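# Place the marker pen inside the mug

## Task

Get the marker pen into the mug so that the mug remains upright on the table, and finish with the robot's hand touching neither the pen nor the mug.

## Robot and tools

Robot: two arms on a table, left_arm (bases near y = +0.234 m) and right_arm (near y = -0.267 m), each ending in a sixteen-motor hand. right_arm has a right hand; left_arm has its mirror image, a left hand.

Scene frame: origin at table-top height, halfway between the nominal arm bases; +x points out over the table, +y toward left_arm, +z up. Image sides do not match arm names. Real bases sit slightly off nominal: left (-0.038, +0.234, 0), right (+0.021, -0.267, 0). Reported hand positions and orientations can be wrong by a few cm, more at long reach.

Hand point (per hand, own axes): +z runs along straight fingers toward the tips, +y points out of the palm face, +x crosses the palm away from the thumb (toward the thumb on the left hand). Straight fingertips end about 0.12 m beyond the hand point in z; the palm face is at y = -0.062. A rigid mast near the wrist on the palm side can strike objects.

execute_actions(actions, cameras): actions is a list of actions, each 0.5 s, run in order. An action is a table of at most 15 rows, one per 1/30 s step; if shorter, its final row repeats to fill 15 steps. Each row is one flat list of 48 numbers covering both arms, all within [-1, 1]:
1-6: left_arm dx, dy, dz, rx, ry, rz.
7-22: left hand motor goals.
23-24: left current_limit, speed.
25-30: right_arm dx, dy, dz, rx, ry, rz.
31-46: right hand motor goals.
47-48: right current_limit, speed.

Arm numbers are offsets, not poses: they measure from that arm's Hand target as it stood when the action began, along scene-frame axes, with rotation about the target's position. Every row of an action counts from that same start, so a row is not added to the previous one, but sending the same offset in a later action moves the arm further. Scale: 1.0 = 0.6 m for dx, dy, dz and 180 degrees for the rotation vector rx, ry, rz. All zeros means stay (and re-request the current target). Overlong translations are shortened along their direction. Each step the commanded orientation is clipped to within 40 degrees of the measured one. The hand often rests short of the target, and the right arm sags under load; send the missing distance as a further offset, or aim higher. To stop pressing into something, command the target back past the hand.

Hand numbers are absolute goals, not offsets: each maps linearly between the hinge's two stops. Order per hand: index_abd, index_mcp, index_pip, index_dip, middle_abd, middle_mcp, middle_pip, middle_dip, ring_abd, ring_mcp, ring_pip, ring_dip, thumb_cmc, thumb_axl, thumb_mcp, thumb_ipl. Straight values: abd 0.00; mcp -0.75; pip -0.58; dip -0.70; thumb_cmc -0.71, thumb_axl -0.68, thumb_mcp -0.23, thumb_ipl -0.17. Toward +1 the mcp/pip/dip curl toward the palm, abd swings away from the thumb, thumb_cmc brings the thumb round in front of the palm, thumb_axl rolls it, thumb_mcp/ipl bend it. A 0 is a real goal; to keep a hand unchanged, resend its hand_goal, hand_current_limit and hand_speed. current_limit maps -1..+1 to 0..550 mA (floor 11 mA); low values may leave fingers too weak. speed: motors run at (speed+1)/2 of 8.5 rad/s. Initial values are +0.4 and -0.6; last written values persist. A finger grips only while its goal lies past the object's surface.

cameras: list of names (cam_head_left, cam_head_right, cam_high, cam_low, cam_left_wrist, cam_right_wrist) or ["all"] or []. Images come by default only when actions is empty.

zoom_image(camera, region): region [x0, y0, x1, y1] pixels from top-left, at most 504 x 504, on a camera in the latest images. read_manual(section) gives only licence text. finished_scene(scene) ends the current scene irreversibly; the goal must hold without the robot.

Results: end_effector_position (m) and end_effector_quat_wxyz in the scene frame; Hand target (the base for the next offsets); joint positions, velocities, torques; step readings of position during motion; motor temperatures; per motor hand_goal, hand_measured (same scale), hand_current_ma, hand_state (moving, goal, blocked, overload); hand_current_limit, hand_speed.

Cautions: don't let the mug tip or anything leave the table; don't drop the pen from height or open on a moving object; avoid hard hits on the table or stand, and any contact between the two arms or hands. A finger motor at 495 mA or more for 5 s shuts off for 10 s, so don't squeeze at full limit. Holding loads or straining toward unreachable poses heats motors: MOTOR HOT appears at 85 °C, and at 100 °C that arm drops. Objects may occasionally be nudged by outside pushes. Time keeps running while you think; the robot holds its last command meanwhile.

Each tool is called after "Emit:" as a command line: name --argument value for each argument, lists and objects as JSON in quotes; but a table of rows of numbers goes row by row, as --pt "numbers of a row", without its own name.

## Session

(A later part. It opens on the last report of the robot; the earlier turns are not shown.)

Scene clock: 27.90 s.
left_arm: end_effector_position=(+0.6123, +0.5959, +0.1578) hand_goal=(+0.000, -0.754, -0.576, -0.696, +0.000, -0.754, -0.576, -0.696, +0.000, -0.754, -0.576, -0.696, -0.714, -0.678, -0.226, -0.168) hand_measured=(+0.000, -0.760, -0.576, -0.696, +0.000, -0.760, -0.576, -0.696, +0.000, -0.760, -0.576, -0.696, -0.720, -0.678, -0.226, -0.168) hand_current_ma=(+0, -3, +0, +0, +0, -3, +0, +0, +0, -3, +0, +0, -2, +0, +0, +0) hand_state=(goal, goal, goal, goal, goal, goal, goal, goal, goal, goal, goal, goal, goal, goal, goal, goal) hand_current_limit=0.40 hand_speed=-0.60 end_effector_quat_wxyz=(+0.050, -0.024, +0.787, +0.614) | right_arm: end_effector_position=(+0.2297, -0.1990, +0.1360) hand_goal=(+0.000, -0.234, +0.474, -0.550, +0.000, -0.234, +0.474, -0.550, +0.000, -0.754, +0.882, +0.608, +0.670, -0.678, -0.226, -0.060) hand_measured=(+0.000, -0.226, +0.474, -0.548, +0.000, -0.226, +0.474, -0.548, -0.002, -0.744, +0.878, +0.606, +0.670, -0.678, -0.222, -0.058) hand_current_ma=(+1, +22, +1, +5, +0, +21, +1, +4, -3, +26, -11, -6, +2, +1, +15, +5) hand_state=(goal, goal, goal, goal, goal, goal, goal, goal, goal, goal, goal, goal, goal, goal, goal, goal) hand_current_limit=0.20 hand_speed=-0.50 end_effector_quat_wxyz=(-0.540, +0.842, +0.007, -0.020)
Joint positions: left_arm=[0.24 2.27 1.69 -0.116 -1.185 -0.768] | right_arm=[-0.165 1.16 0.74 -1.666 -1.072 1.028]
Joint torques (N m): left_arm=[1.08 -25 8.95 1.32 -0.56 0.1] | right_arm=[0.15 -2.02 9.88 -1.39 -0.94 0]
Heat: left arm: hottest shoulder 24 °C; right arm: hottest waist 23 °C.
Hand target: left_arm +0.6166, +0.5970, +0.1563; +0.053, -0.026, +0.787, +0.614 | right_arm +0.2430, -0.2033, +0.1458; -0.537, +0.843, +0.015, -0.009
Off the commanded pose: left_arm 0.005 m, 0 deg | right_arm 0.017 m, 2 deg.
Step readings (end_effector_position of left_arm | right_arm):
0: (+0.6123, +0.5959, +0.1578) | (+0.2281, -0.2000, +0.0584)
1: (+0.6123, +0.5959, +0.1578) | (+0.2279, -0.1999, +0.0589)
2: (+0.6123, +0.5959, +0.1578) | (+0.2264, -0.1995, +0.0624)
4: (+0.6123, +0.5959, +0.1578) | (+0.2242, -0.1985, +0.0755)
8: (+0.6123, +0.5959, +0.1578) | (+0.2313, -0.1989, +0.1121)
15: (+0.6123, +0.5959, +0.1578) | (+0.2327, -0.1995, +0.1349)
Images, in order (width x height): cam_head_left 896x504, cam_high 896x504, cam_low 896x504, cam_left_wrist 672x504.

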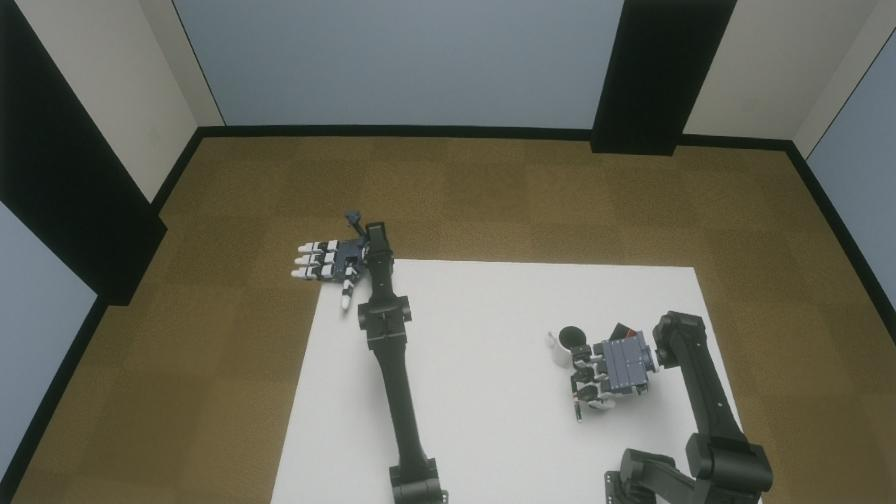

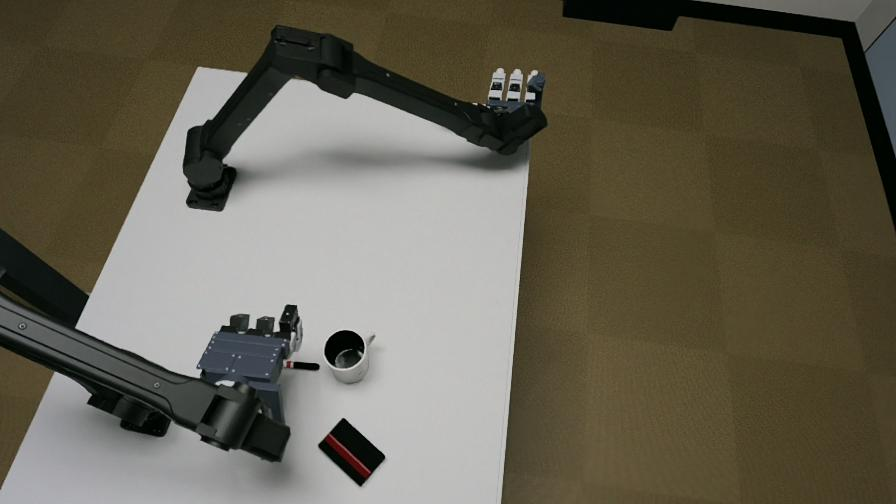

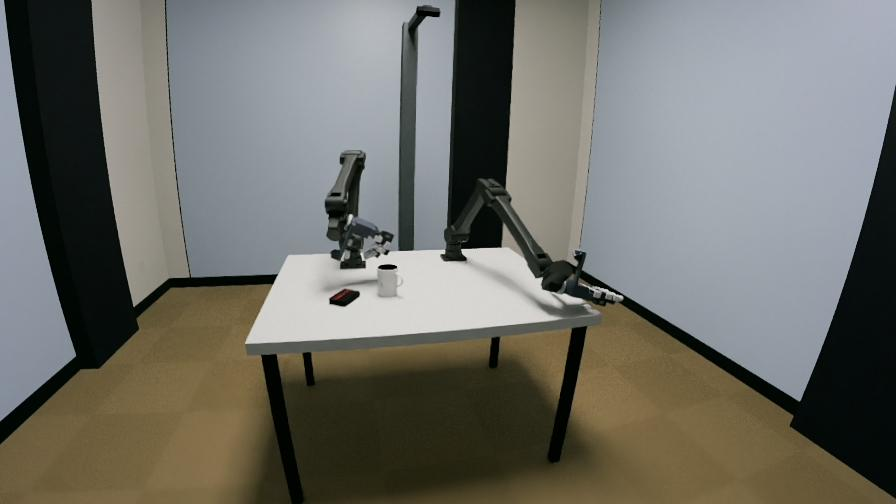

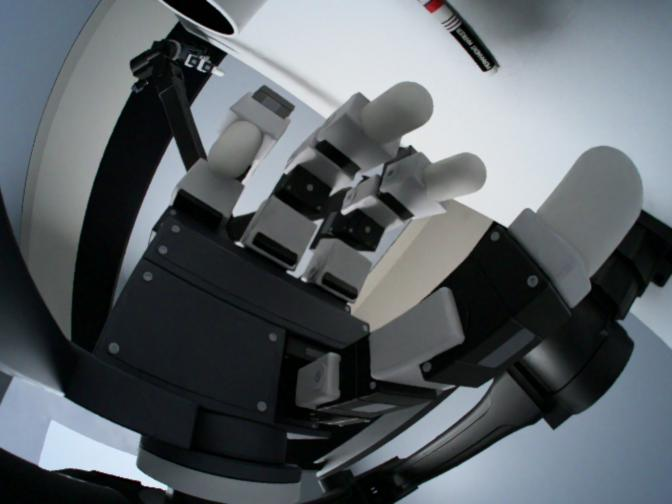

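Emit:
execute_actions --actions '[[[0,0,0,0,0,0,0,-0.754,-0.576,-0.696,0,-0.754,-0.576,-0.696,0,-0.754,-0.576,-0.696,-0.714,-0.678,-0.226,-0.168,0.4,-0.6,0.015,0.167,0.0,0,0,-0.0389,0,-0.234,0.474,-0.55,0,-0.234,0.474,-0.55,0,-0.754,0.883,0.609,0.67,-0.678,-0.225,-0.06,0.2,-0.5]],[[0,0,0,0,0,0,0,-0.754,-0.576,-0.696,0,-0.754,-0.576,-0.696,0,-0.754,-0.576,-0.696,-0.714,-0.678,-0.226,-0.168,0.4,-0.6,0,0,-0.09,0,0,0,0,-0.234,0.474,-0.55,0,-0.234,0.474,-0.55,0,-0.754,0.883,0.609,0.67,-0.678,-0.225,-0.06,0.2,-0.5]]]' --cameras '["cam_left_wrist", "cam_high", "cam_head_left"]'

Emit:
zoom_image --camera "cam_high" --region '[180, 280, 420, 480]'

Emit:
zoom_image --camera "cam_head_left" --region '[500, 300, 700, 460]'

Scene clock: 31.53 s.
left_arm: end_effector_position=(+0.6123, +0.5959, +0.1578) hand_goal=(+0.000, -0.754, -0.576, -0.696, +0.000, -0.754, -0.576, -0.696, +0.000, -0.754, -0.576, -0.696, -0.714, -0.678, -0.226, -0.168) hand_measured=(+0.000, -0.760, -0.576, -0.696, +0.000, -0.760, -0.576, -0.696, +0.000, -0.760, -0.576, -0.696, -0.720, -0.678, -0.226, -0.168) hand_current_ma=(+0, -3, +0, +0, +0, -3, +0, +0, +0, -3, +0, +0, -2, +0, +0, +0) hand_state=(goal, goal, goal, goal, goal, goal, goal, goal, goal, goal, goal, goal, goal, goal, goal, goal) hand_current_limit=0.40 hand_speed=-0.60 end_effector_quat_wxyz=(+0.050, -0.024, +0.787, +0.614) | right_arm: end_effector_position=(+0.2549, -0.1049, +0.0941) hand_goal=(+0.000, -0.234, +0.474, -0.550, +0.000, -0.234, +0.474, -0.550, +0.000, -0.754, +0.882, +0.608, +0.670, -0.678, -0.226, -0.060) hand_measured=(+0.000, -0.226, +0.474, -0.548, +0.000, -0.228, +0.474, -0.548, -0.002, -0.744, +0.878, +0.606, +0.670, -0.678, -0.224, -0.058) hand_current_ma=(+1, +20, +1, +5, +0, +18, +1, +4, -3, +27, -11, -6, -1, +1, +8, +5) hand_state=(goal, goal, goal, goal, goal, goal, goal, goal, goal, goal, goal, goal, goal, goal, goal, goal) hand_current_limit=0.20 hand_speed=-0.50 end_effector_quat_wxyz=(-0.542, +0.840, -0.032, +0.017)
Joint positions: left_arm=[0.24 2.27 1.69 -0.116 -1.185 -0.768] | right_arm=[0.204 1.021 0.532 -0.628 -1.094 2.08]
Joint torques (N m): left_arm=[1.08 -24.88 8.95 1.32 -0.55 0.1] | right_arm=[1.49 -3.14 7.41 1.36 -0.92 0.11]
Heat: left arm: hottest shoulder 24 °C; right arm: hottest waist 23 °C.
Hand target: left_arm +0.6166, +0.5970, +0.1563; +0.053, -0.026, +0.787, +0.614 | right_arm +0.2520, -0.1031, +0.0919; -0.537, +0.843, -0.037, +0.024
Off the commanded pose: left_arm 0.005 m, 0 deg | right_arm 0.004 m, 1 deg.
Step readings (end_effector_position of left_arm | right_arm):
0: (+0.6123, +0.5959, +0.1578) | (+0.2297, -0.1991, +0.1360)
1: (+0.6123, +0.5959, +0.1578) | (+0.2303, -0.1980, +0.1366)
2: (+0.6123, +0.5959, +0.1578) | (+0.2344, -0.1921, +0.1393)
4: (+0.6123, +0.5959, +0.1578) | (+0.2461, -0.1700, +0.1467)
8: (+0.6123, +0.5959, +0.1578) | (+0.2508, -0.1285, +0.1554)
15: (+0.6123, +0.5959, +0.1578) | (+0.2598, -0.1076, +0.1470)
16: (+0.6123, +0.5959, +0.1578) | (+0.2610, -0.1073, +0.1449)
17: (+0.6123, +0.5959, +0.1578) | (+0.2626, -0.1070, +0.1417)
19: (+0.6123, +0.5959, +0.1578) | (+0.2642, -0.1077, +0.1294)
23: (+0.6123, +0.5959, +0.1578) | (+0.2569, -0.1097, +0.1000)
30: (+0.6123, +0.5959, +0.1578) | (+0.2570, -0.1071, +0.0892)
Images, in order (width x height): cam_head_left 896x504, cam_high 896x504, cam_left_wrist 672x504.

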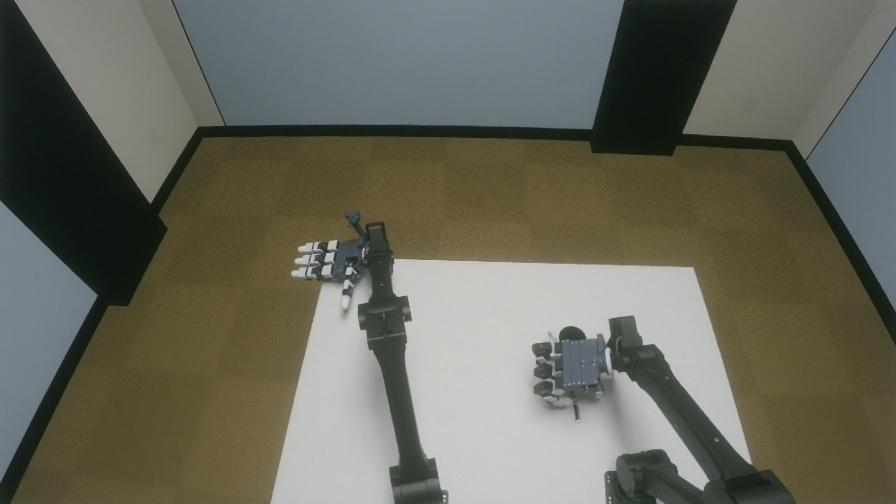

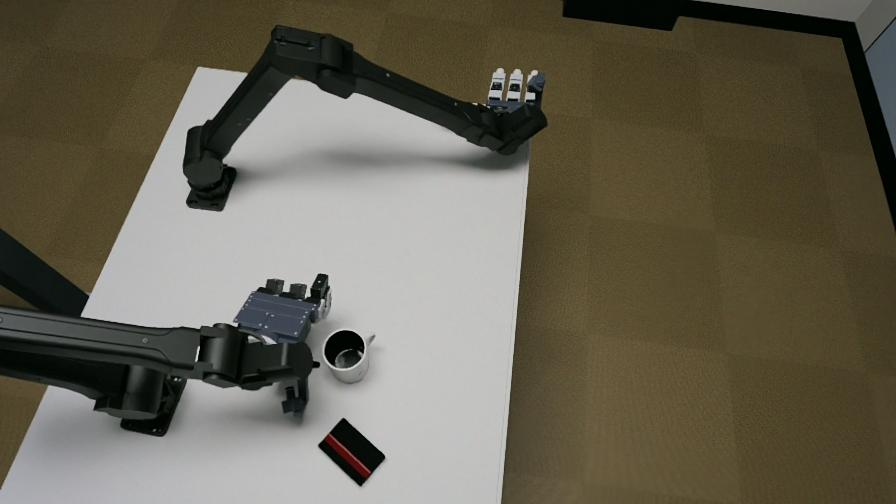

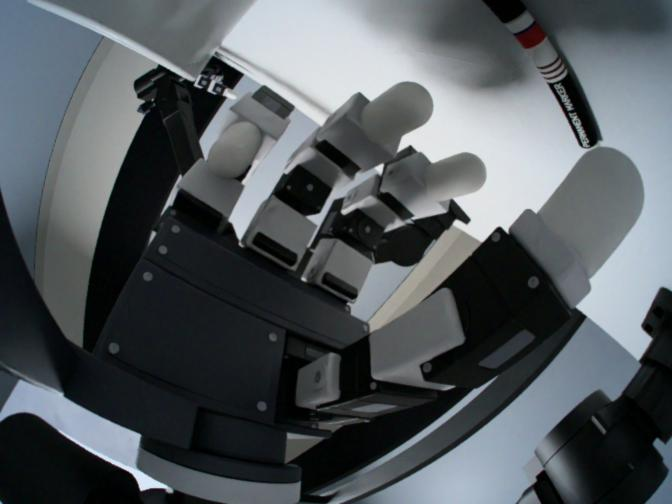

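Scaled by 2.100 from the camera's 896x504 image, which has a finer 1280x720 frame.

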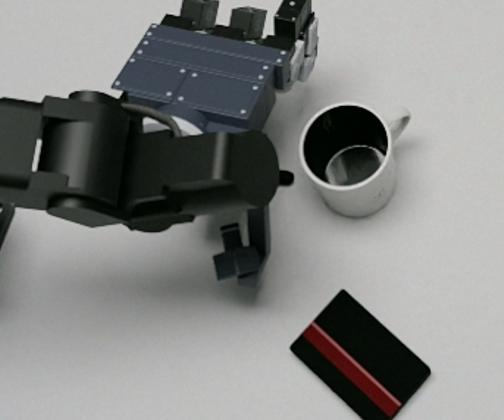

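Scaled by 2.520 from the camera's 896x504 image, which has a finer 1280x720 frame.

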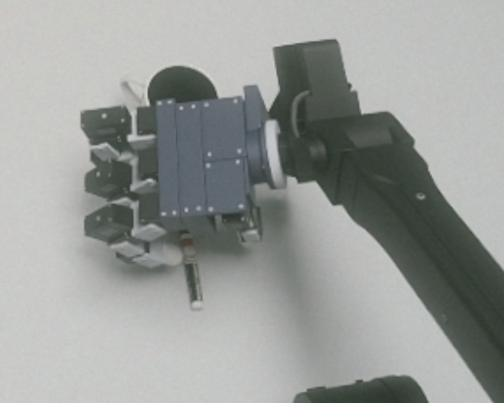

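Emit:
execute_actions --actions '[[[0,0,0,0,0,0,0,-0.754,-0.576,-0.696,0,-0.754,-0.576,-0.696,0,-0.754,-0.576,-0.696,-0.714,-0.678,-0.226,-0.168,0.4,-0.6,0,0,-0.08,0,0,0,0,-0.234,0.474,-0.55,0,-0.234,0.474,-0.55,0,-0.754,0.883,0.609,0.67,-0.678,-0.225,-0.06,0.2,-0.5]],[[0,0,0,0,0,0,0,-0.754,-0.576,-0.696,0,-0.754,-0.576,-0.696,0,-0.754,-0.576,-0.696,-0.714,-0.678,-0.226,-0.168,0.4,-0.6,0,0,-0.025,0,0,0,0,-0.234,0.474,-0.55,0,-0.234,0.474,-0.55,0,-0.754,0.883,0.609,0.67,-0.678,-0.1,-0.06,0.2,-0.5]]]' --cameras '["cam_left_wrist"]'

Emit:
zoom_image --camera "cam_left_wrist" --region '[340, 0, 672, 300]'

Scene clock: 33.20 s.
left_arm: end_effector_position=(+0.6123, +0.5959, +0.1578) hand_goal=(+0.000, -0.754, -0.576, -0.696, +0.000, -0.754, -0.576, -0.696, +0.000, -0.754, -0.576, -0.696, -0.714, -0.678, -0.226, -0.168) hand_measured=(+0.000, -0.760, -0.576, -0.696, +0.000, -0.760, -0.576, -0.696, +0.000, -0.760, -0.576, -0.696, -0.720, -0.678, -0.226, -0.168) hand_current_ma=(+0, -3, +0, +0, +0, -3, +0, +0, +0, -3, +0, +0, -2, +0, +0, +0) hand_state=(goal, goal, goal, goal, goal, goal, goal, goal, goal, goal, goal, goal, goal, goal, goal, goal) hand_current_limit=0.40 hand_speed=-0.60 end_effector_quat_wxyz=(+0.050, -0.024, +0.787, +0.614) | right_arm: end_effector_position=(+0.2570, -0.1052, +0.0366) hand_goal=(+0.000, -0.234, +0.474, -0.550, +0.000, -0.234, +0.474, -0.550, +0.000, -0.754, +0.882, +0.608, +0.670, -0.678, -0.100, -0.060) hand_measured=(+0.000, -0.228, +0.474, -0.548, +0.000, -0.228, +0.474, -0.548, -0.002, -0.744, +0.878, +0.606, +0.666, -0.678, -0.106, -0.060) hand_current_ma=(+1, +18, +1, +5, +0, +18, +1, +4, -3, +27, -11, -6, -9, +1, -17, +0) hand_state=(goal, goal, goal, goal, goal, goal, goal, goal, goal, goal, goal, goal, goal, goal, goal, goal) hand_current_limit=0.20 hand_speed=-0.50 end_effector_quat_wxyz=(-0.540, +0.841, -0.032, +0.030)
Joint positions: left_arm=[0.24 2.27 1.69 -0.116 -1.185 -0.768] | right_arm=[0.208 1.142 0.423 -0.358 -1.078 2.103]
Joint torques (N m): left_arm=[1.08 -24.94 8.96 1.32 -0.56 0.09] | right_arm=[0.44 -1.44 6.32 1.68 -0.94 0.09]
Heat: left arm: hottest shoulder 25 °C; right arm: hottest waist 23 °C.
Hand target: left_arm +0.6166, +0.5970, +0.1563; +0.053, -0.026, +0.787, +0.614 | right_arm +0.2520, -0.1031, +0.0288; -0.537, +0.843, -0.037, +0.024
Off the commanded pose: left_arm 0.005 m, 0 deg | right_arm 0.009 m, 1 deg.
joint sent to its limit (right arm) — joint 6 (wrist roll), upper limit. The joint targets still meet the commanded pose.
Step readings (end_effector_position of left_arm | right_arm):
0: (+0.6123, +0.5959, +0.1578) | (+0.2549, -0.1049, +0.0941)
1: (+0.6123, +0.5959, +0.1578) | (+0.2549, -0.1050, +0.0937)
2: (+0.6123, +0.5959, +0.1578) | (+0.2563, -0.1049, +0.0918)
4: (+0.6123, +0.5959, +0.1578) | (+0.2574, -0.1055, +0.0837)
8: (+0.6123, +0.5959, +0.1578) | (+0.2494, -0.1079, +0.0586)
15: (+0.6123, +0.5959, +0.1578) | (+0.2511, -0.1070, +0.0461)
16: (+0.6123, +0.5959, +0.1578) | (+0.2517, -0.1068, +0.0462)
17: (+0.6123, +0.5959, +0.1578) | (+0.2531, -0.1065, +0.0458)
19: (+0.6123, +0.5959, +0.1578) | (+0.2561, -0.1060, +0.0442)
23: (+0.6123, +0.5959, +0.1578) | (+0.2560, -0.1060, +0.0370)
30: (+0.6123, +0.5959, +0.1578) | (+0.2568, -0.1052, +0.0366)
Images, in order (width x height): cam_left_wrist 672x504.

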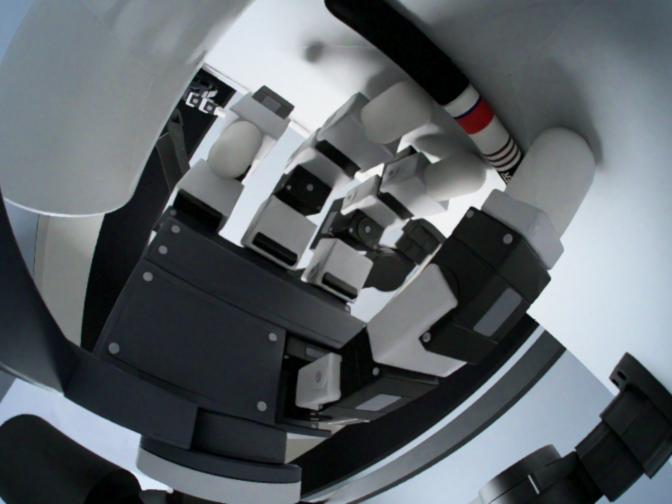

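Scaled by 1.518 from the camera's 672x504 image, which has a finer 960x720 frame.

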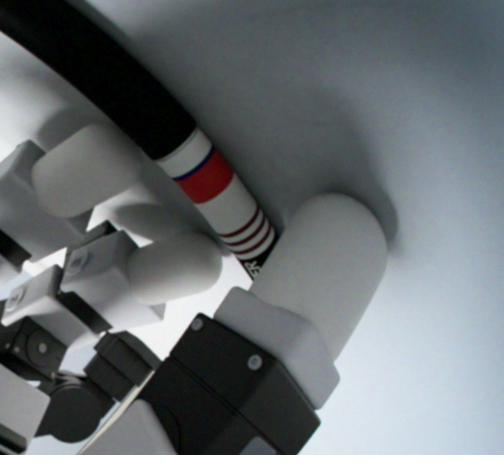

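Emit:
execute_actions --actions '[[[0,0,0,0,0,0,0,-0.754,-0.576,-0.696,0,-0.754,-0.576,-0.696,0,-0.754,-0.576,-0.696,-0.714,-0.678,-0.226,-0.168,0.4,-0.6,0.004,0,0.014,0,0,0,0,-0.234,0.474,-0.55,0,-0.234,0.474,-0.55,0,-0.754,0.883,0.609,0.67,-0.678,-0.1,-0.06,0.2,-0.7]],[[0,0,0,0,0,0,0,-0.754,-0.576,-0.696,0,-0.754,-0.576,-0.696,0,-0.754,-0.576,-0.696,-0.714,-0.678,-0.226,-0.168,0.4,-0.6,0,0,0,0,0,0,0,-0.234,0.474,-0.55,0,-0.234,0.474,-0.55,0,-0.754,0.883,0.609,0.67,-0.678,0.1,-0.06,0.2,-0.7]]]' --cameras '["cam_left_wrist"]'

Emit:
zoom_image --camera "cam_left_wrist" --region '[340, 0, 672, 300]'

Scene clock: 34.80 s.
left_arm: end_effector_position=(+0.6123, +0.5959, +0.1578) hand_goal=(+0.000, -0.754, -0.576, -0.696, +0.000, -0.754, -0.576, -0.696, +0.000, -0.754, -0.576, -0.696, -0.714, -0.678, -0.226, -0.168) hand_measured=(+0.000, -0.760, -0.576, -0.696, +0.000, -0.760, -0.576, -0.696, +0.000, -0.760, -0.576, -0.696, -0.720, -0.678, -0.226, -0.168) hand_current_ma=(+0, -3, +0, +0, +0, -3, +0, +0, +0, -3, +0, +0, -2, +0, +0, +0) hand_state=(goal, goal, goal, goal, goal, goal, goal, goal, goal, goal, goal, goal, goal, goal, goal, goal) hand_current_limit=0.40 hand_speed=-0.60 end_effector_quat_wxyz=(+0.050, -0.024, +0.787, +0.614) | right_arm: end_effector_position=(+0.2548, -0.1057, +0.0361) hand_goal=(+0.000, -0.234, +0.474, -0.550, +0.000, -0.234, +0.474, -0.550, +0.000, -0.754, +0.882, +0.608, +0.670, -0.678, +0.100, -0.060) hand_measured=(+0.000, -0.228, +0.474, -0.548, +0.000, -0.228, +0.474, -0.548, -0.002, -0.744, +0.878, +0.606, +0.678, -0.678, -0.090, -0.072) hand_current_ma=(+1, +18, +1, +5, +0, +18, +1, +4, -3, +27, -11, -6, +19, +1, -330, -47) hand_state=(goal, goal, goal, goal, goal, goal, goal, goal, goal, goal, goal, goal, goal, goal, blocked, goal) hand_current_limit=0.20 hand_speed=-0.70 end_effector_quat_wxyz=(-0.538, +0.842, -0.035, +0.026)
Joint positions: left_arm=[0.24 2.27 1.69 -0.116 -1.185 -0.768] | right_arm=[0.208 1.142 0.423 -0.368 -1.077 2.103]
Joint torques (N m): left_arm=[1.03 -24.88 8.95 1.32 -0.56 0.1] | right_arm=[2.08 -3.08 7.43 0.54 -0.99 0]
Heat: left arm: hottest shoulder 25 °C; right arm: hottest waist 23 °C.
Hand target: left_arm +0.6166, +0.5970, +0.1563; +0.053, -0.026, +0.787, +0.614 | right_arm +0.2544, -0.1031, +0.0372; -0.537, +0.843, -0.037, +0.024
Off the commanded pose: left_arm 0.005 m, 0 deg | right_arm 0.003 m, 0 deg.
joint sent to its limit (right arm) — joint 6 (wrist roll), upper limit. The joint targets still meet the commanded pose.
Step readings (end_effector_position of left_arm | right_arm):
0: (+0.6123, +0.5959, +0.1578) | (+0.2570, -0.1052, +0.0366)
1: (+0.6123, +0.5959, +0.1578) | (+0.2570, -0.1052, +0.0366)
2: (+0.6123, +0.5959, +0.1578) | (+0.2570, -0.1052, +0.0366)
4: (+0.6123, +0.5959, +0.1578) | (+0.2568, -0.1052, +0.0366)
8: (+0.6123, +0.5959, +0.1578) | (+0.2557, -0.1054, +0.0364)
15: (+0.6123, +0.5959, +0.1578) | (+0.2551, -0.1055, +0.0363)
16: (+0.6123, +0.5959, +0.1578) | (+0.2551, -0.1055, +0.0363)
17: (+0.6123, +0.5959, +0.1578) | (+0.2550, -0.1056, +0.0362)
19: (+0.6123, +0.5959, +0.1578) | (+0.2549, -0.1057, +0.0362)
23: (+0.6123, +0.5959, +0.1578) | (+0.2548, -0.1057, +0.0361)
30: (+0.6123, +0.5959, +0.1578) | (+0.2548, -0.1057, +0.0361)
Images, in order (width x height): cam_left_wrist 672x504.

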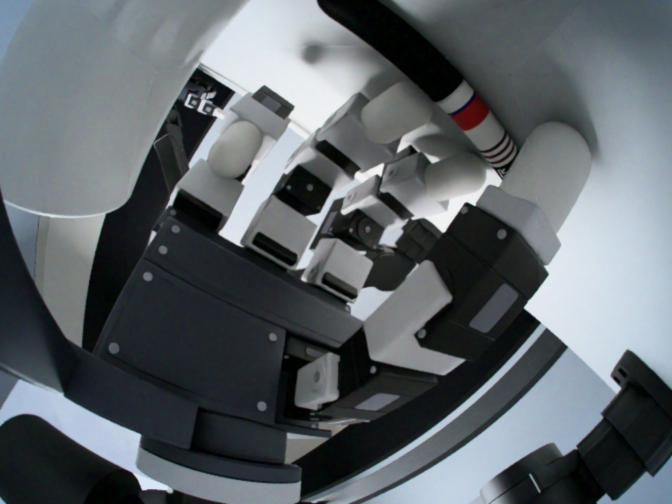

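Scaled by 1.518 from the camera's 672x504 image, which has a finer 960x720 frame.

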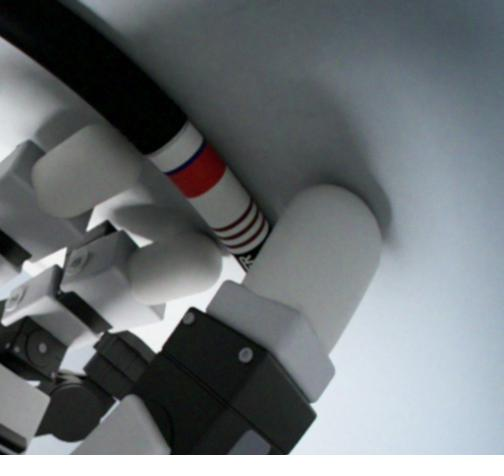

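Emit:
execute_actions --actions '[[[0,0,0,0,0,0,0,-0.754,-0.576,-0.696,0,-0.754,-0.576,-0.696,0,-0.754,-0.576,-0.696,-0.714,-0.678,-0.226,-0.168,0.4,-0.6,0.004,0,0.012,0,0,0,0,-0.234,0.474,-0.55,0,-0.234,0.474,-0.55,0,-0.754,0.883,0.609,0.67,-0.678,-0.07,-0.06,0.2,-0.7]],[[0,0,0,0,0,0,0,-0.754,-0.576,-0.696,0,-0.754,-0.576,-0.696,0,-0.754,-0.576,-0.696,-0.714,-0.678,-0.226,-0.168,0.4,-0.6,0,0,0,0,0,0,0,-0.234,0.474,-0.55,0,-0.234,0.474,-0.55,0,-0.754,0.883,0.609,0.67,-0.678,0.1,-0.06,0.2,-0.7]]]' --cameras '["cam_left_wrist"]'

Emit:
zoom_image --camera "cam_left_wrist" --region '[340, 0, 672, 300]'

Scene clock: 36.13 s.
left_arm: end_effector_position=(+0.6123, +0.5959, +0.1578) hand_goal=(+0.000, -0.754, -0.576, -0.696, +0.000, -0.754, -0.576, -0.696, +0.000, -0.754, -0.576, -0.696, -0.714, -0.678, -0.226, -0.168) hand_measured=(+0.000, -0.760, -0.576, -0.696, +0.000, -0.760, -0.576, -0.696, +0.000, -0.760, -0.576, -0.696, -0.720, -0.678, -0.226, -0.168) hand_current_ma=(+0, -3, +0, +0, +0, -3, +0, +0, +0, -3, +0, +0, -2, +0, +0, +0) hand_state=(goal, goal, goal, goal, goal, goal, goal, goal, goal, goal, goal, goal, goal, goal, goal, goal) hand_current_limit=0.40 hand_speed=-0.60 end_effector_quat_wxyz=(+0.050, -0.024, +0.787, +0.614) | right_arm: end_effector_position=(+0.2495, -0.1068, +0.0369) hand_goal=(+0.000, -0.234, +0.474, -0.550, +0.000, -0.234, +0.474, -0.550, +0.000, -0.754, +0.882, +0.608, +0.670, -0.678, +0.100, -0.060) hand_measured=(+0.000, -0.230, +0.474, -0.548, +0.000, -0.230, +0.474, -0.548, -0.002, -0.744, +0.878, +0.606, +0.674, -0.676, +0.088, -0.066) hand_current_ma=(+1, +11, +0, +4, +0, +11, +0, +3, -3, +27, -11, -6, +11, +5, -42, -18) hand_state=(goal, goal, goal, goal, goal, goal, goal, goal, goal, goal, goal, goal, goal, goal, goal, goal) hand_current_limit=0.20 hand_speed=-0.70 end_effector_quat_wxyz=(-0.536, +0.843, -0.040, +0.018)
Joint positions: left_arm=[0.24 2.27 1.69 -0.116 -1.185 -0.768] | right_arm=[0.208 1.132 0.423 -0.398 -1.075 2.103]
Joint torques (N m): left_arm=[1.08 -24.94 8.96 1.33 -0.56 0.1] | right_arm=[1.79 -4.19 8.64 0.7 -1.16 0.08]
Heat: left arm: hottest shoulder 25 °C; right arm: hottest waist 23 °C.
Hand target: left_arm +0.6166, +0.5970, +0.1563; +0.053, -0.026, +0.787, +0.614 | right_arm +0.2568, -0.1031, +0.0445; -0.537, +0.843, -0.037, +0.024
Off the commanded pose: left_arm 0.005 m, 0 deg | right_arm 0.011 m, 1 deg.
joint sent to its limit (right arm) — joint 6 (wrist roll), upper limit. The joint targets still meet the commanded pose.
Step readings (end_effector_position of left_arm | right_arm):
0: (+0.6123, +0.5959, +0.1578) | (+0.2548, -0.1057, +0.0361)
1: (+0.6123, +0.5959, +0.1578) | (+0.2548, -0.1057, +0.0361)
2: (+0.6123, +0.5959, +0.1578) | (+0.2543, -0.1059, +0.0361)
4: (+0.6123, +0.5959, +0.1578) | (+0.2530, -0.1061, +0.0363)
8: (+0.6123, +0.5959, +0.1578) | (+0.2509, -0.1064, +0.0363)
15: (+0.6123, +0.5959, +0.1578) | (+0.2499, -0.1066, +0.0364)
16: (+0.6123, +0.5959, +0.1578) | (+0.2499, -0.1066, +0.0364)
17: (+0.6123, +0.5959, +0.1578) | (+0.2498, -0.1066, +0.0364)
19: (+0.6123, +0.5959, +0.1578) | (+0.2496, -0.1068, +0.0366)
23: (+0.6123, +0.5959, +0.1578) | (+0.2496, -0.1068, +0.0370)
30: (+0.6123, +0.5959, +0.1578) | (+0.2495, -0.1068, +0.0369)
Images, in order (width x height): cam_left_wrist 672x504.

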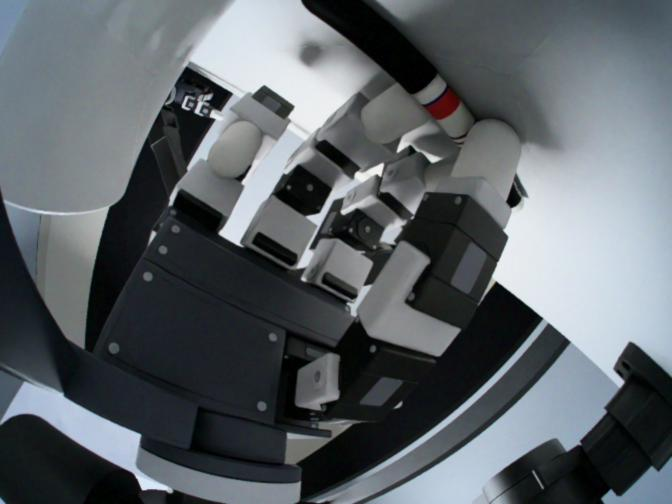

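Scaled by 1.518 from the camera's 672x504 image, which has a finer 960x720 frame.

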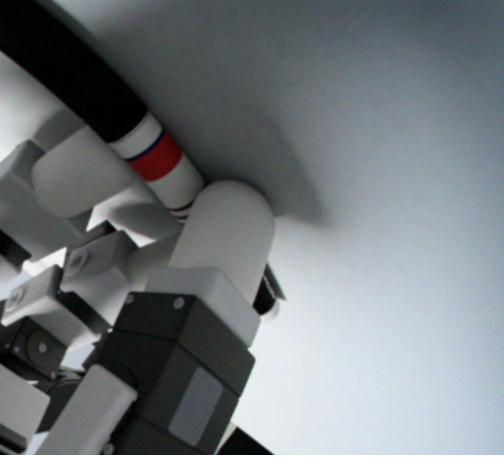

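Emit:
execute_actions --actions '[[[0,0,0,0,0,0,0,-0.754,-0.576,-0.696,0,-0.754,-0.576,-0.696,0,-0.754,-0.576,-0.696,-0.714,-0.678,-0.226,-0.168,0.4,-0.6,0,0,0,0,0,0,0,-0.234,0.474,-0.55,0,-0.234,0.474,-0.55,0,-0.754,0.883,0.609,0.67,-0.678,0.2,-0.04,0.2,-0.85]],[[0,0,0,0,0,0,0,-0.754,-0.576,-0.696,0,-0.754,-0.576,-0.696,0,-0.754,-0.576,-0.696,-0.714,-0.678,-0.226,-0.168,0.4,-0.6,0,0,0,0,0,0,0,-0.18,0.5,-0.52,0,-0.18,0.5,-0.52,0,-0.754,0.883,0.609,0.67,-0.678,0.2,-0.02,0.2,-0.85]],[[0,0,0,0,0,0,0,-0.754,-0.576,-0.696,0,-0.754,-0.576,-0.696,0,-0.754,-0.576,-0.696,-0.714,-0.678,-0.226,-0.168,0.4,-0.6,0,0,0.03,0,0,0,0,-0.18,0.5,-0.52,0,-0.18,0.5,-0.52,0,-0.754,0.883,0.609,0.67,-0.678,0.2,-0.02,0.2,-0.85]]]' --cameras '["cam_left_wrist"]'

Emit:
zoom_image --camera "cam_left_wrist" --region '[340, 0, 672, 300]'

Scene clock: 38.20 s.
left_arm: end_effector_position=(+0.6123, +0.5959, +0.1578) hand_goal=(+0.000, -0.754, -0.576, -0.696, +0.000, -0.754, -0.576, -0.696, +0.000, -0.754, -0.576, -0.696, -0.714, -0.678, -0.226, -0.168) hand_measured=(+0.000, -0.760, -0.576, -0.696, +0.000, -0.760, -0.576, -0.696, +0.000, -0.760, -0.576, -0.696, -0.720, -0.678, -0.226, -0.168) hand_current_ma=(+0, -3, +0, +0, +0, -3, +0, +0, +0, -3, +0, +0, -2, +0, +0, +0) hand_state=(goal, goal, goal, goal, goal, goal, goal, goal, goal, goal, goal, goal, goal, goal, goal, goal) hand_current_limit=0.40 hand_speed=-0.60 end_effector_quat_wxyz=(+0.050, -0.024, +0.787, +0.614) | right_arm: end_effector_position=(+0.2382, -0.1085, +0.0446) hand_goal=(+0.000, -0.180, +0.500, -0.520, +0.000, -0.180, +0.500, -0.520, +0.000, -0.754, +0.882, +0.608, +0.670, -0.678, +0.200, -0.020) hand_measured=(+0.000, -0.236, +0.474, -0.536, +0.000, -0.234, +0.474, -0.534, -0.002, -0.744, +0.878, +0.606, +0.674, -0.676, +0.098, -0.058) hand_current_ma=(+1, -216, -83, -45, +0, -204, -80, -42, -3, +27, -11, -6, +10, +5, -330, -180) hand_state=(goal, blocked, blocked, goal, goal, blocked, blocked, goal, goal, goal, goal, goal, goal, goal, blocked, blocked) hand_current_limit=0.20 hand_speed=-0.85 end_effector_quat_wxyz=(-0.533, +0.845, -0.049, +0.005)
Joint positions: left_arm=[0.24 2.27 1.69 -0.116 -1.185 -0.768] | right_arm=[0.208 1.091 0.427 -0.474 -1.076 2.103]
Joint torques (N m): left_arm=[1.08 -24.88 8.96 1.32 -0.55 0.1] | right_arm=[1.67 -4.72 10.47 0.27 -1.13 0.05]
Heat: left arm: hottest shoulder 25 °C; right arm: hottest waist 23 °C.
Hand target: left_arm +0.6166, +0.5970, +0.1563; +0.053, -0.026, +0.787, +0.614 | right_arm +0.2568, -0.1031, +0.0625; -0.537, +0.843, -0.037, +0.024
Off the commanded pose: left_arm 0.005 m, 0 deg | right_arm 0.026 m, 3 deg.
joint sent to its limit (right arm) — joint 6 (wrist roll), upper limit. The joint targets still meet the commanded pose.
Step readings (end_effector_position of left_arm | right_arm):
0: (+0.6123, +0.5959, +0.1578) | (+0.2495, -0.1068, +0.0369)
1: (+0.6123, +0.5959, +0.1578) | (+0.2495, -0.1068, +0.0369)
2: (+0.6123, +0.5959, +0.1578) | (+0.2495, -0.1068, +0.0369)
4: (+0.6123, +0.5959, +0.1578) | (+0.2495, -0.1068, +0.0369)
8: (+0.6123, +0.5959, +0.1578) | (+0.2495, -0.1068, +0.0369)
15: (+0.6123, +0.5959, +0.1578) | (+0.2495, -0.1068, +0.0369)
16: (+0.6123, +0.5959, +0.1578) | (+0.2495, -0.1068, +0.0369)
17: (+0.6123, +0.5959, +0.1578) | (+0.2495, -0.1068, +0.0369)
19: (+0.6123, +0.5959, +0.1578) | (+0.2495, -0.1068, +0.0369)
23: (+0.6123, +0.5959, +0.1578) | (+0.2495, -0.1068, +0.0369)
30: (+0.6123, +0.5959, +0.1578) | (+0.2495, -0.1068, +0.0369)
31: (+0.6123, +0.5959, +0.1578) | (+0.2492, -0.1068, +0.0369)
32: (+0.6123, +0.5959, +0.1578) | (+0.2479, -0.1070, +0.0368)
34: (+0.6123, +0.5959, +0.1578) | (+0.2439, -0.1077, +0.0378)
38: (+0.6123, +0.5959, +0.1578) | (+0.2396, -0.1083, +0.0418)
45: (+0.6123, +0.5959, +0.1578) | (+0.2377, -0.1086, +0.0441)
Images, in order (width x height): cam_left_wrist 672x504.

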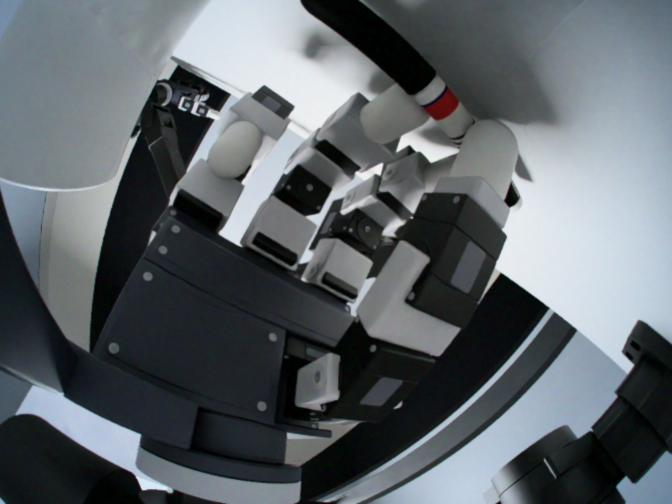

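Scaled by 1.518 from the camera's 672x504 image, which has a finer 960x720 frame.

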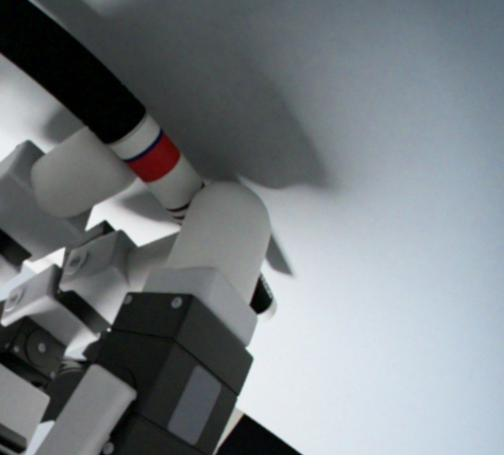

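Emit:
execute_actions --actions '[[[0,0,0,0,0,0,0,-0.754,-0.576,-0.696,0,-0.754,-0.576,-0.696,0,-0.754,-0.576,-0.696,-0.714,-0.678,-0.226,-0.168,0.4,-0.6,-0.02,-0.13,0.03,0,0,-0.0195,0,-0.18,0.5,-0.52,0,-0.18,0.5,-0.52,0,-0.754,0.883,0.609,0.67,-0.678,0.2,-0.02,0.2,-0.85]],[[0,0,0,0,0,0,0,-0.754,-0.576,-0.696,0,-0.754,-0.576,-0.696,0,-0.754,-0.576,-0.696,-0.714,-0.678,-0.226,-0.168,0.4,-0.6,-0.02,-0.193,0.0,0,0,-0.0195,0,-0.18,0.5,-0.52,0,-0.18,0.5,-0.52,0,-0.754,0.883,0.609,0.67,-0.678,0.2,-0.02,0.2,-0.85]]]' --cameras '["cam_left_wrist", "cam_high", "cam_head_left"]'

Emit:
zoom_image --camera "cam_left_wrist" --region '[340, 0, 672, 300]'

Scene clock: 40.60 s.
left_arm: end_effector_position=(+0.6123, +0.5959, +0.1578) hand_goal=(+0.000, -0.754, -0.576, -0.696, +0.000, -0.754, -0.576, -0.696, +0.000, -0.754, -0.576, -0.696, -0.714, -0.678, -0.226, -0.168) hand_measured=(+0.000, -0.760, -0.576, -0.696, +0.000, -0.760, -0.576, -0.696, +0.000, -0.760, -0.576, -0.696, -0.720, -0.678, -0.226, -0.168) hand_current_ma=(+0, -3, +0, +0, +0, -3, +0, +0, +0, -3, +0, +0, -2, +0, +0, +0) hand_state=(goal, goal, goal, goal, goal, goal, goal, goal, goal, goal, goal, goal, goal, goal, goal, goal) hand_current_limit=0.40 hand_speed=-0.60 end_effector_quat_wxyz=(+0.050, -0.024, +0.787, +0.614) | right_arm: end_effector_position=(+0.2219, -0.2842, +0.0720) hand_goal=(+0.000, -0.180, +0.500, -0.520, +0.000, -0.180, +0.500, -0.520, +0.000, -0.754, +0.882, +0.608, +0.670, -0.678, +0.200, -0.020) hand_measured=(+0.000, -0.236, +0.474, -0.536, +0.000, -0.234, +0.474, -0.534, -0.002, -0.744, +0.878, +0.606, +0.674, -0.676, +0.098, -0.058) hand_current_ma=(+1, -216, -83, -45, +0, -203, -80, -42, -3, +25, -10, -6, +9, +5, -330, -180) hand_state=(goal, blocked, blocked, goal, goal, blocked, blocked, goal, goal, goal, goal, goal, goal, goal, blocked, blocked) hand_current_limit=0.20 hand_speed=-0.85 end_effector_quat_wxyz=(-0.512, +0.848, -0.121, +0.059)
Joint positions: left_arm=[0.24 2.27 1.69 -0.116 -1.185 -0.768] | right_arm=[-0.543 1.243 0.628 -1.513 -0.985 0.955]
Joint torques (N m): left_arm=[1.14 -24.88 8.95 1.29 -0.55 0.1] | right_arm=[-0.56 -2.67 8.98 -1.31 -0.95 -0.11]
Heat: left arm: hottest shoulder 25 °C; right arm: hottest waist 23 °C.
Hand target: left_arm +0.6166, +0.5970, +0.1563; +0.053, -0.026, +0.787, +0.614 | right_arm +0.2329, -0.2970, +0.0805; -0.534, +0.839, -0.088, +0.057
Off the commanded pose: left_arm 0.005 m, 0 deg | right_arm 0.019 m, 5 deg.
Step readings (end_effector_position of left_arm | right_arm):
0: (+0.6123, +0.5959, +0.1578) | (+0.2381, -0.1085, +0.0446)
1: (+0.6123, +0.5959, +0.1578) | (+0.2376, -0.1089, +0.0445)
2: (+0.6123, +0.5959, +0.1578) | (+0.2359, -0.1110, +0.0455)
4: (+0.6123, +0.5959, +0.1578) | (+0.2330, -0.1233, +0.0490)
8: (+0.6123, +0.5959, +0.1578) | (+0.2333, -0.1535, +0.0567)
15: (+0.6123, +0.5959, +0.1578) | (+0.2225, -0.1703, +0.0642)
16: (+0.6123, +0.5959, +0.1578) | (+0.2224, -0.1720, +0.0651)
17: (+0.6123, +0.5959, +0.1578) | (+0.2223, -0.1775, +0.0650)
19: (+0.6123, +0.5959, +0.1578) | (+0.2214, -0.2013, +0.0624)
23: (+0.6123, +0.5959, +0.1578) | (+0.2152, -0.2469, +0.0616)
30: (+0.6123, +0.5959, +0.1578) | (+0.2175, -0.2780, +0.0720)
Images, in order (width x height): cam_head_left 896x504, cam_high 896x504, cam_left_wrist 672x504.

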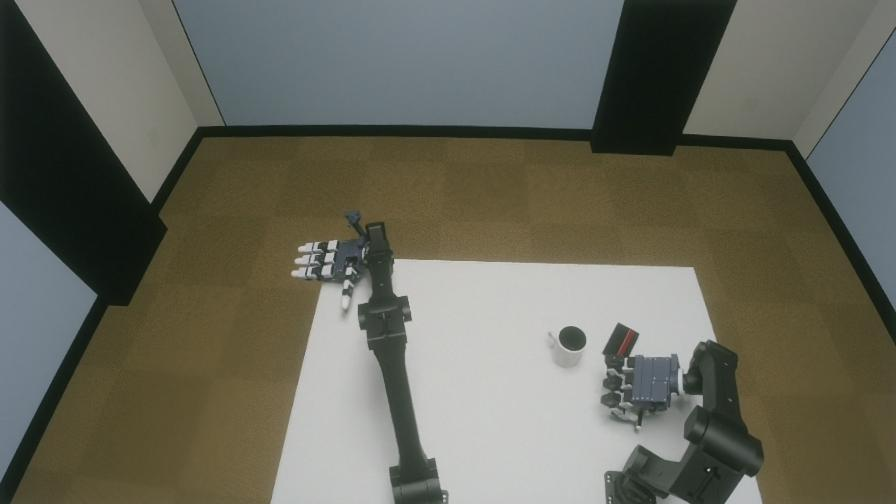

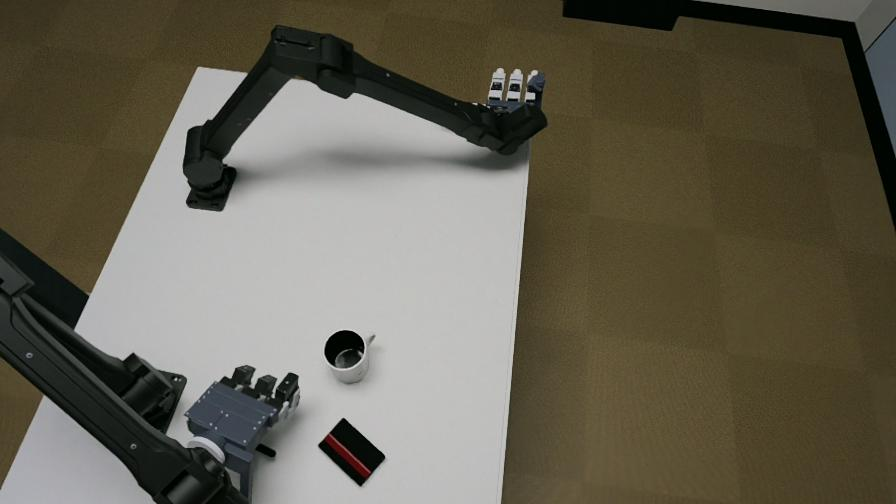

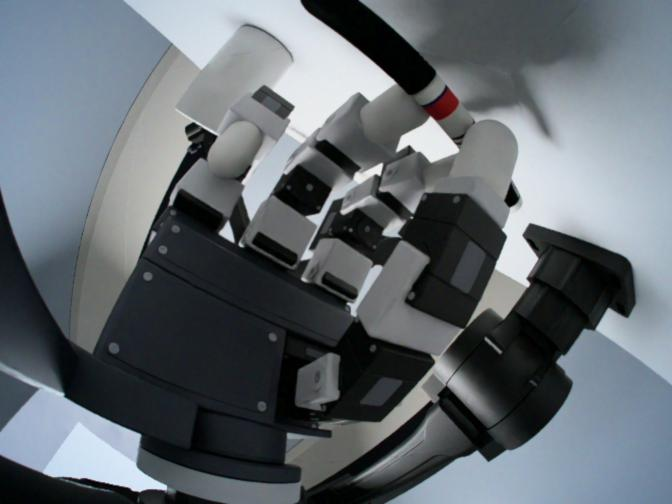

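Scaled by 1.518 from the camera's 672x504 image, which has a finer 960x720 frame.

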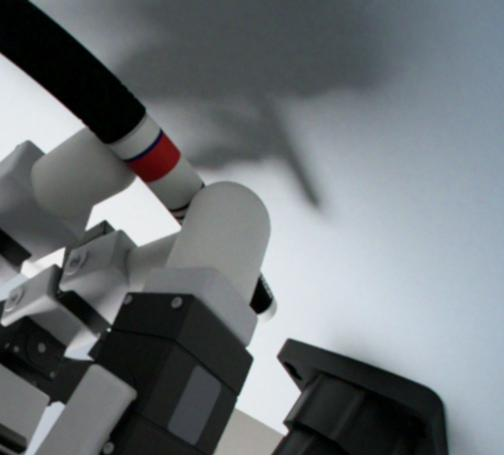

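Emit:
execute_actions --actions '[[[0,0,0,0,0,0,0,-0.754,-0.576,-0.696,0,-0.754,-0.576,-0.696,0,-0.754,-0.576,-0.696,-0.714,-0.678,-0.226,-0.168,0.4,-0.6,0,0,-0.06,0,0,0,0,-0.18,0.5,-0.52,0,-0.18,0.5,-0.52,0,-0.754,0.883,0.609,0.67,-0.678,0.2,-0.02,0.2,-0.85]],[[0,0,0,0,0,0,0,-0.754,-0.576,-0.696,0,-0.754,-0.576,-0.696,0,-0.754,-0.576,-0.696,-0.714,-0.678,-0.226,-0.168,0.4,-0.6,0,0,-0.019,0,0,0,0,-0.18,0.5,-0.52,0,-0.18,0.5,-0.52,0,-0.754,0.883,0.609,0.67,-0.678,0.2,-0.02,0.2,-0.85]]]' --cameras '["cam_left_wrist"]'

Scene clock: 42.00 s.
left_arm: end_effector_position=(+0.6123, +0.5959, +0.1578) hand_goal=(+0.000, -0.754, -0.576, -0.696, +0.000, -0.754, -0.576, -0.696, +0.000, -0.754, -0.576, -0.696, -0.714, -0.678, -0.226, -0.168) hand_measured=(+0.000, -0.760, -0.576, -0.696, +0.000, -0.760, -0.576, -0.696, +0.000, -0.760, -0.576, -0.696, -0.720, -0.678, -0.226, -0.168) hand_current_ma=(+0, -3, +0, +0, +0, -3, +0, +0, +0, -3, +0, +0, -2, +0, +0, +0) hand_state=(goal, goal, goal, goal, goal, goal, goal, goal, goal, goal, goal, goal, goal, goal, goal, goal) hand_current_limit=0.40 hand_speed=-0.60 end_effector_quat_wxyz=(+0.050, -0.024, +0.787, +0.614) | right_arm: end_effector_position=(+0.2260, -0.2898, +0.0351) hand_goal=(+0.000, -0.180, +0.500, -0.520, +0.000, -0.180, +0.500, -0.520, +0.000, -0.754, +0.882, +0.608, +0.670, -0.678, +0.200, -0.020) hand_measured=(+0.000, -0.236, +0.474, -0.534, +0.000, -0.234, +0.474, -0.534, -0.002, -0.744, +0.878, +0.606, +0.674, -0.676, +0.098, -0.058) hand_current_ma=(+1, -215, -83, -37, +0, -203, -80, -38, -3, +25, -10, -6, +9, +5, -330, -180) hand_state=(goal, blocked, blocked, goal, goal, blocked, blocked, goal, goal, goal, goal, goal, goal, goal, blocked, blocked) hand_current_limit=0.20 hand_speed=-0.85 end_effector_quat_wxyz=(-0.538, +0.837, -0.092, +0.047)
Joint positions: left_arm=[0.24 2.27 1.69 -0.116 -1.185 -0.768] | right_arm=[-0.57 1.435 0.628 -1.496 -0.976 0.766]
Joint torques (N m): left_arm=[1.03 -24.94 8.96 1.31 -0.56 0.1] | right_arm=[-0.97 -3.43 5.35 -0.53 -0.81 -0.07]
Heat: left arm: hottest shoulder 25 °C; right arm: hottest waist 23 °C.
Hand target: left_arm +0.6166, +0.5970, +0.1563; +0.053, -0.026, +0.787, +0.614 | right_arm +0.2328, -0.2969, +0.0331; -0.534, +0.839, -0.089, +0.056
Off the commanded pose: left_arm 0.005 m, 0 deg | right_arm 0.010 m, 1 deg.
Step readings (end_effector_position of left_arm | right_arm):
0: (+0.6123, +0.5959, +0.1578) | (+0.2219, -0.2842, +0.0720)
1: (+0.6123, +0.5959, +0.1578) | (+0.2220, -0.2843, +0.0718)
2: (+0.6123, +0.5959, +0.1578) | (+0.2225, -0.2847, +0.0706)
4: (+0.6123, +0.5959, +0.1578) | (+0.2230, -0.2860, +0.0649)
8: (+0.6123, +0.5959, +0.1578) | (+0.2212, -0.2877, +0.0484)
15: (+0.6123, +0.5959, +0.1578) | (+0.2233, -0.2883, +0.0419)
16: (+0.6123, +0.5959, +0.1578) | (+0.2236, -0.2884, +0.0418)
17: (+0.6123, +0.5959, +0.1578) | (+0.2238, -0.2885, +0.0416)
19: (+0.6123, +0.5959, +0.1578) | (+0.2246, -0.2889, +0.0403)
23: (+0.6123, +0.5959, +0.1578) | (+0.2258, -0.2897, +0.0361)
30: (+0.6123, +0.5959, +0.1578) | (+0.2260, -0.2898, +0.0351)
Images, in order (width x height): cam_left_wrist 672x504.

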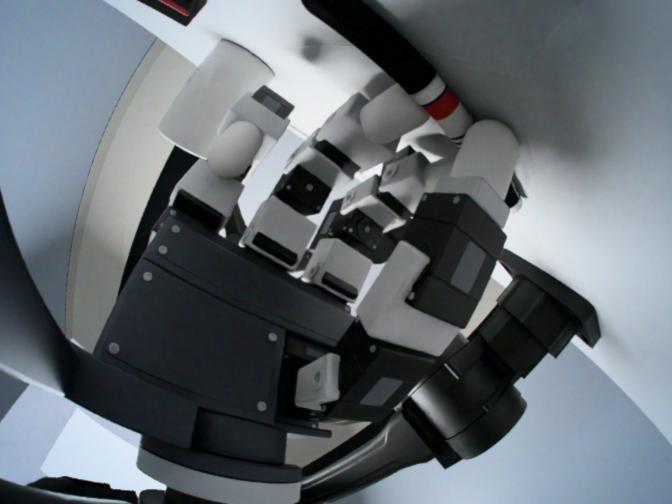

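Emit:
execute_actions --actions '[[[0,0,0,0,0,0,0,-0.754,-0.576,-0.696,0,-0.754,-0.576,-0.696,0,-0.754,-0.576,-0.696,-0.714,-0.678,-0.226,-0.168,0.4,-0.6,0,0,0.008,0,0,0,0,-0.245,0.46,-0.55,0,-0.245,0.46,-0.55,0,-0.754,0.883,0.609,0.67,-0.678,-0.08,-0.06,0.2,-0.8]],[[0,0,0,0,0,0,0,-0.754,-0.576,-0.696,0,-0.754,-0.576,-0.696,0,-0.754,-0.576,-0.696,-0.714,-0.678,-0.226,-0.168,0.4,-0.6,0.07,-0.003,0.005,0,0,0,0,-0.25,0.46,-0.55,0,-0.25,0.46,-0.55,0,-0.754,0.883,0.609,0.67,-0.678,-0.12,-0.06,0.2,-0.8]]]' --cameras '["cam_left_wrist"]'

Emit:
zoom_image --camera "cam_left_wrist" --region '[340, 0, 672, 300]'

Scene clock: 43.67 s.
left_arm: end_effector_position=(+0.6123, +0.5959, +0.1578) hand_goal=(+0.000, -0.754, -0.576, -0.696, +0.000, -0.754, -0.576, -0.696, +0.000, -0.754, -0.576, -0.696, -0.714, -0.678, -0.226, -0.168) hand_measured=(+0.000, -0.760, -0.576, -0.696, +0.000, -0.760, -0.576, -0.696, +0.000, -0.760, -0.576, -0.696, -0.720, -0.678, -0.226, -0.168) hand_current_ma=(+0, -3, +0, +0, +0, -3, +0, +0, +0, -3, +0, +0, -2, +0, +0, +0) hand_state=(goal, goal, goal, goal, goal, goal, goal, goal, goal, goal, goal, goal, goal, goal, goal, goal) hand_current_limit=0.40 hand_speed=-0.60 end_effector_quat_wxyz=(+0.050, -0.024, +0.787, +0.614) | right_arm: end_effector_position=(+0.2641, -0.2943, +0.0404) hand_goal=(+0.000, -0.250, +0.460, -0.550, +0.000, -0.250, +0.460, -0.550, +0.000, -0.754, +0.882, +0.608, +0.670, -0.678, -0.120, -0.060) hand_measured=(+0.000, -0.242, +0.462, -0.548, +0.000, -0.242, +0.462, -0.548, -0.002, -0.744, +0.878, +0.606, +0.672, -0.676, -0.116, -0.058) hand_current_ma=(+1, +24, +2, +5, +0, +24, +2, +4, -3, +25, -10, -6, +2, +4, +12, +6) hand_state=(goal, goal, goal, goal, goal, goal, goal, goal, goal, goal, goal, goal, goal, goal, goal, goal) hand_current_limit=0.20 hand_speed=-0.80 end_effector_quat_wxyz=(-0.538, +0.836, -0.094, +0.054)
Joint positions: left_arm=[0.24 2.27 1.69 -0.116 -1.185 -0.768] | right_arm=[-0.51 1.477 0.71 -1.447 -1.025 0.861]
Joint torques (N m): left_arm=[1.03 -24.94 8.95 1.32 -0.55 0.1] | right_arm=[1.08 -5.42 7.02 -0.7 -0.89 0.08]
Heat: left arm: hottest shoulder 26 °C; right arm: hottest waist 23 °C.
Hand target: left_arm +0.6166, +0.5970, +0.1563; +0.053, -0.026, +0.787, +0.614 | right_arm +0.2748, -0.2987, +0.0409; -0.534, +0.839, -0.089, +0.057
Off the commanded pose: left_arm 0.005 m, 0 deg | right_arm 0.012 m, 1 deg.
Step readings (end_effector_position of left_arm | right_arm):
0: (+0.6123, +0.5959, +0.1578) | (+0.2260, -0.2898, +0.0351)
1: (+0.6123, +0.5959, +0.1578) | (+0.2260, -0.2898, +0.0351)
2: (+0.6123, +0.5959, +0.1578) | (+0.2262, -0.2897, +0.0352)
4: (+0.6123, +0.5959, +0.1578) | (+0.2262, -0.2897, +0.0352)
8: (+0.6123, +0.5959, +0.1578) | (+0.2262, -0.2897, +0.0353)
15: (+0.6123, +0.5959, +0.1578) | (+0.2262, -0.2888, +0.0361)
16: (+0.6123, +0.5959, +0.1578) | (+0.2264, -0.2886, +0.0362)
17: (+0.6123, +0.5959, +0.1578) | (+0.2278, -0.2881, +0.0370)
19: (+0.6123, +0.5959, +0.1578) | (+0.2348, -0.2884, +0.0381)
23: (+0.6123, +0.5959, +0.1578) | (+0.2570, -0.2925, +0.0401)
30: (+0.6123, +0.5959, +0.1578) | (+0.2648, -0.2943, +0.0405)
Images, in order (width x height): cam_left_wrist 672x504.

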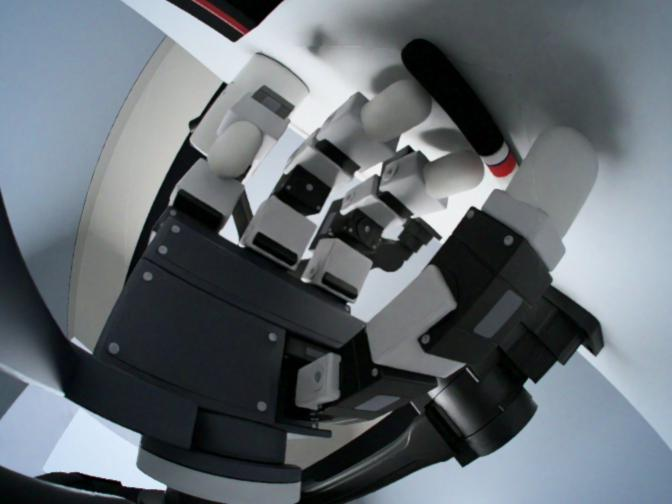

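Scaled by 1.518 from the camera's 672x504 image, which has a finer 960x720 frame.

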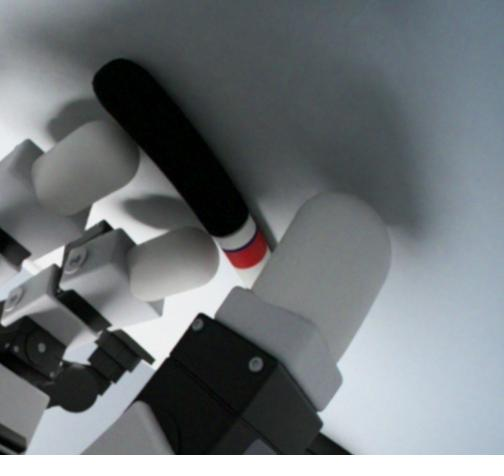

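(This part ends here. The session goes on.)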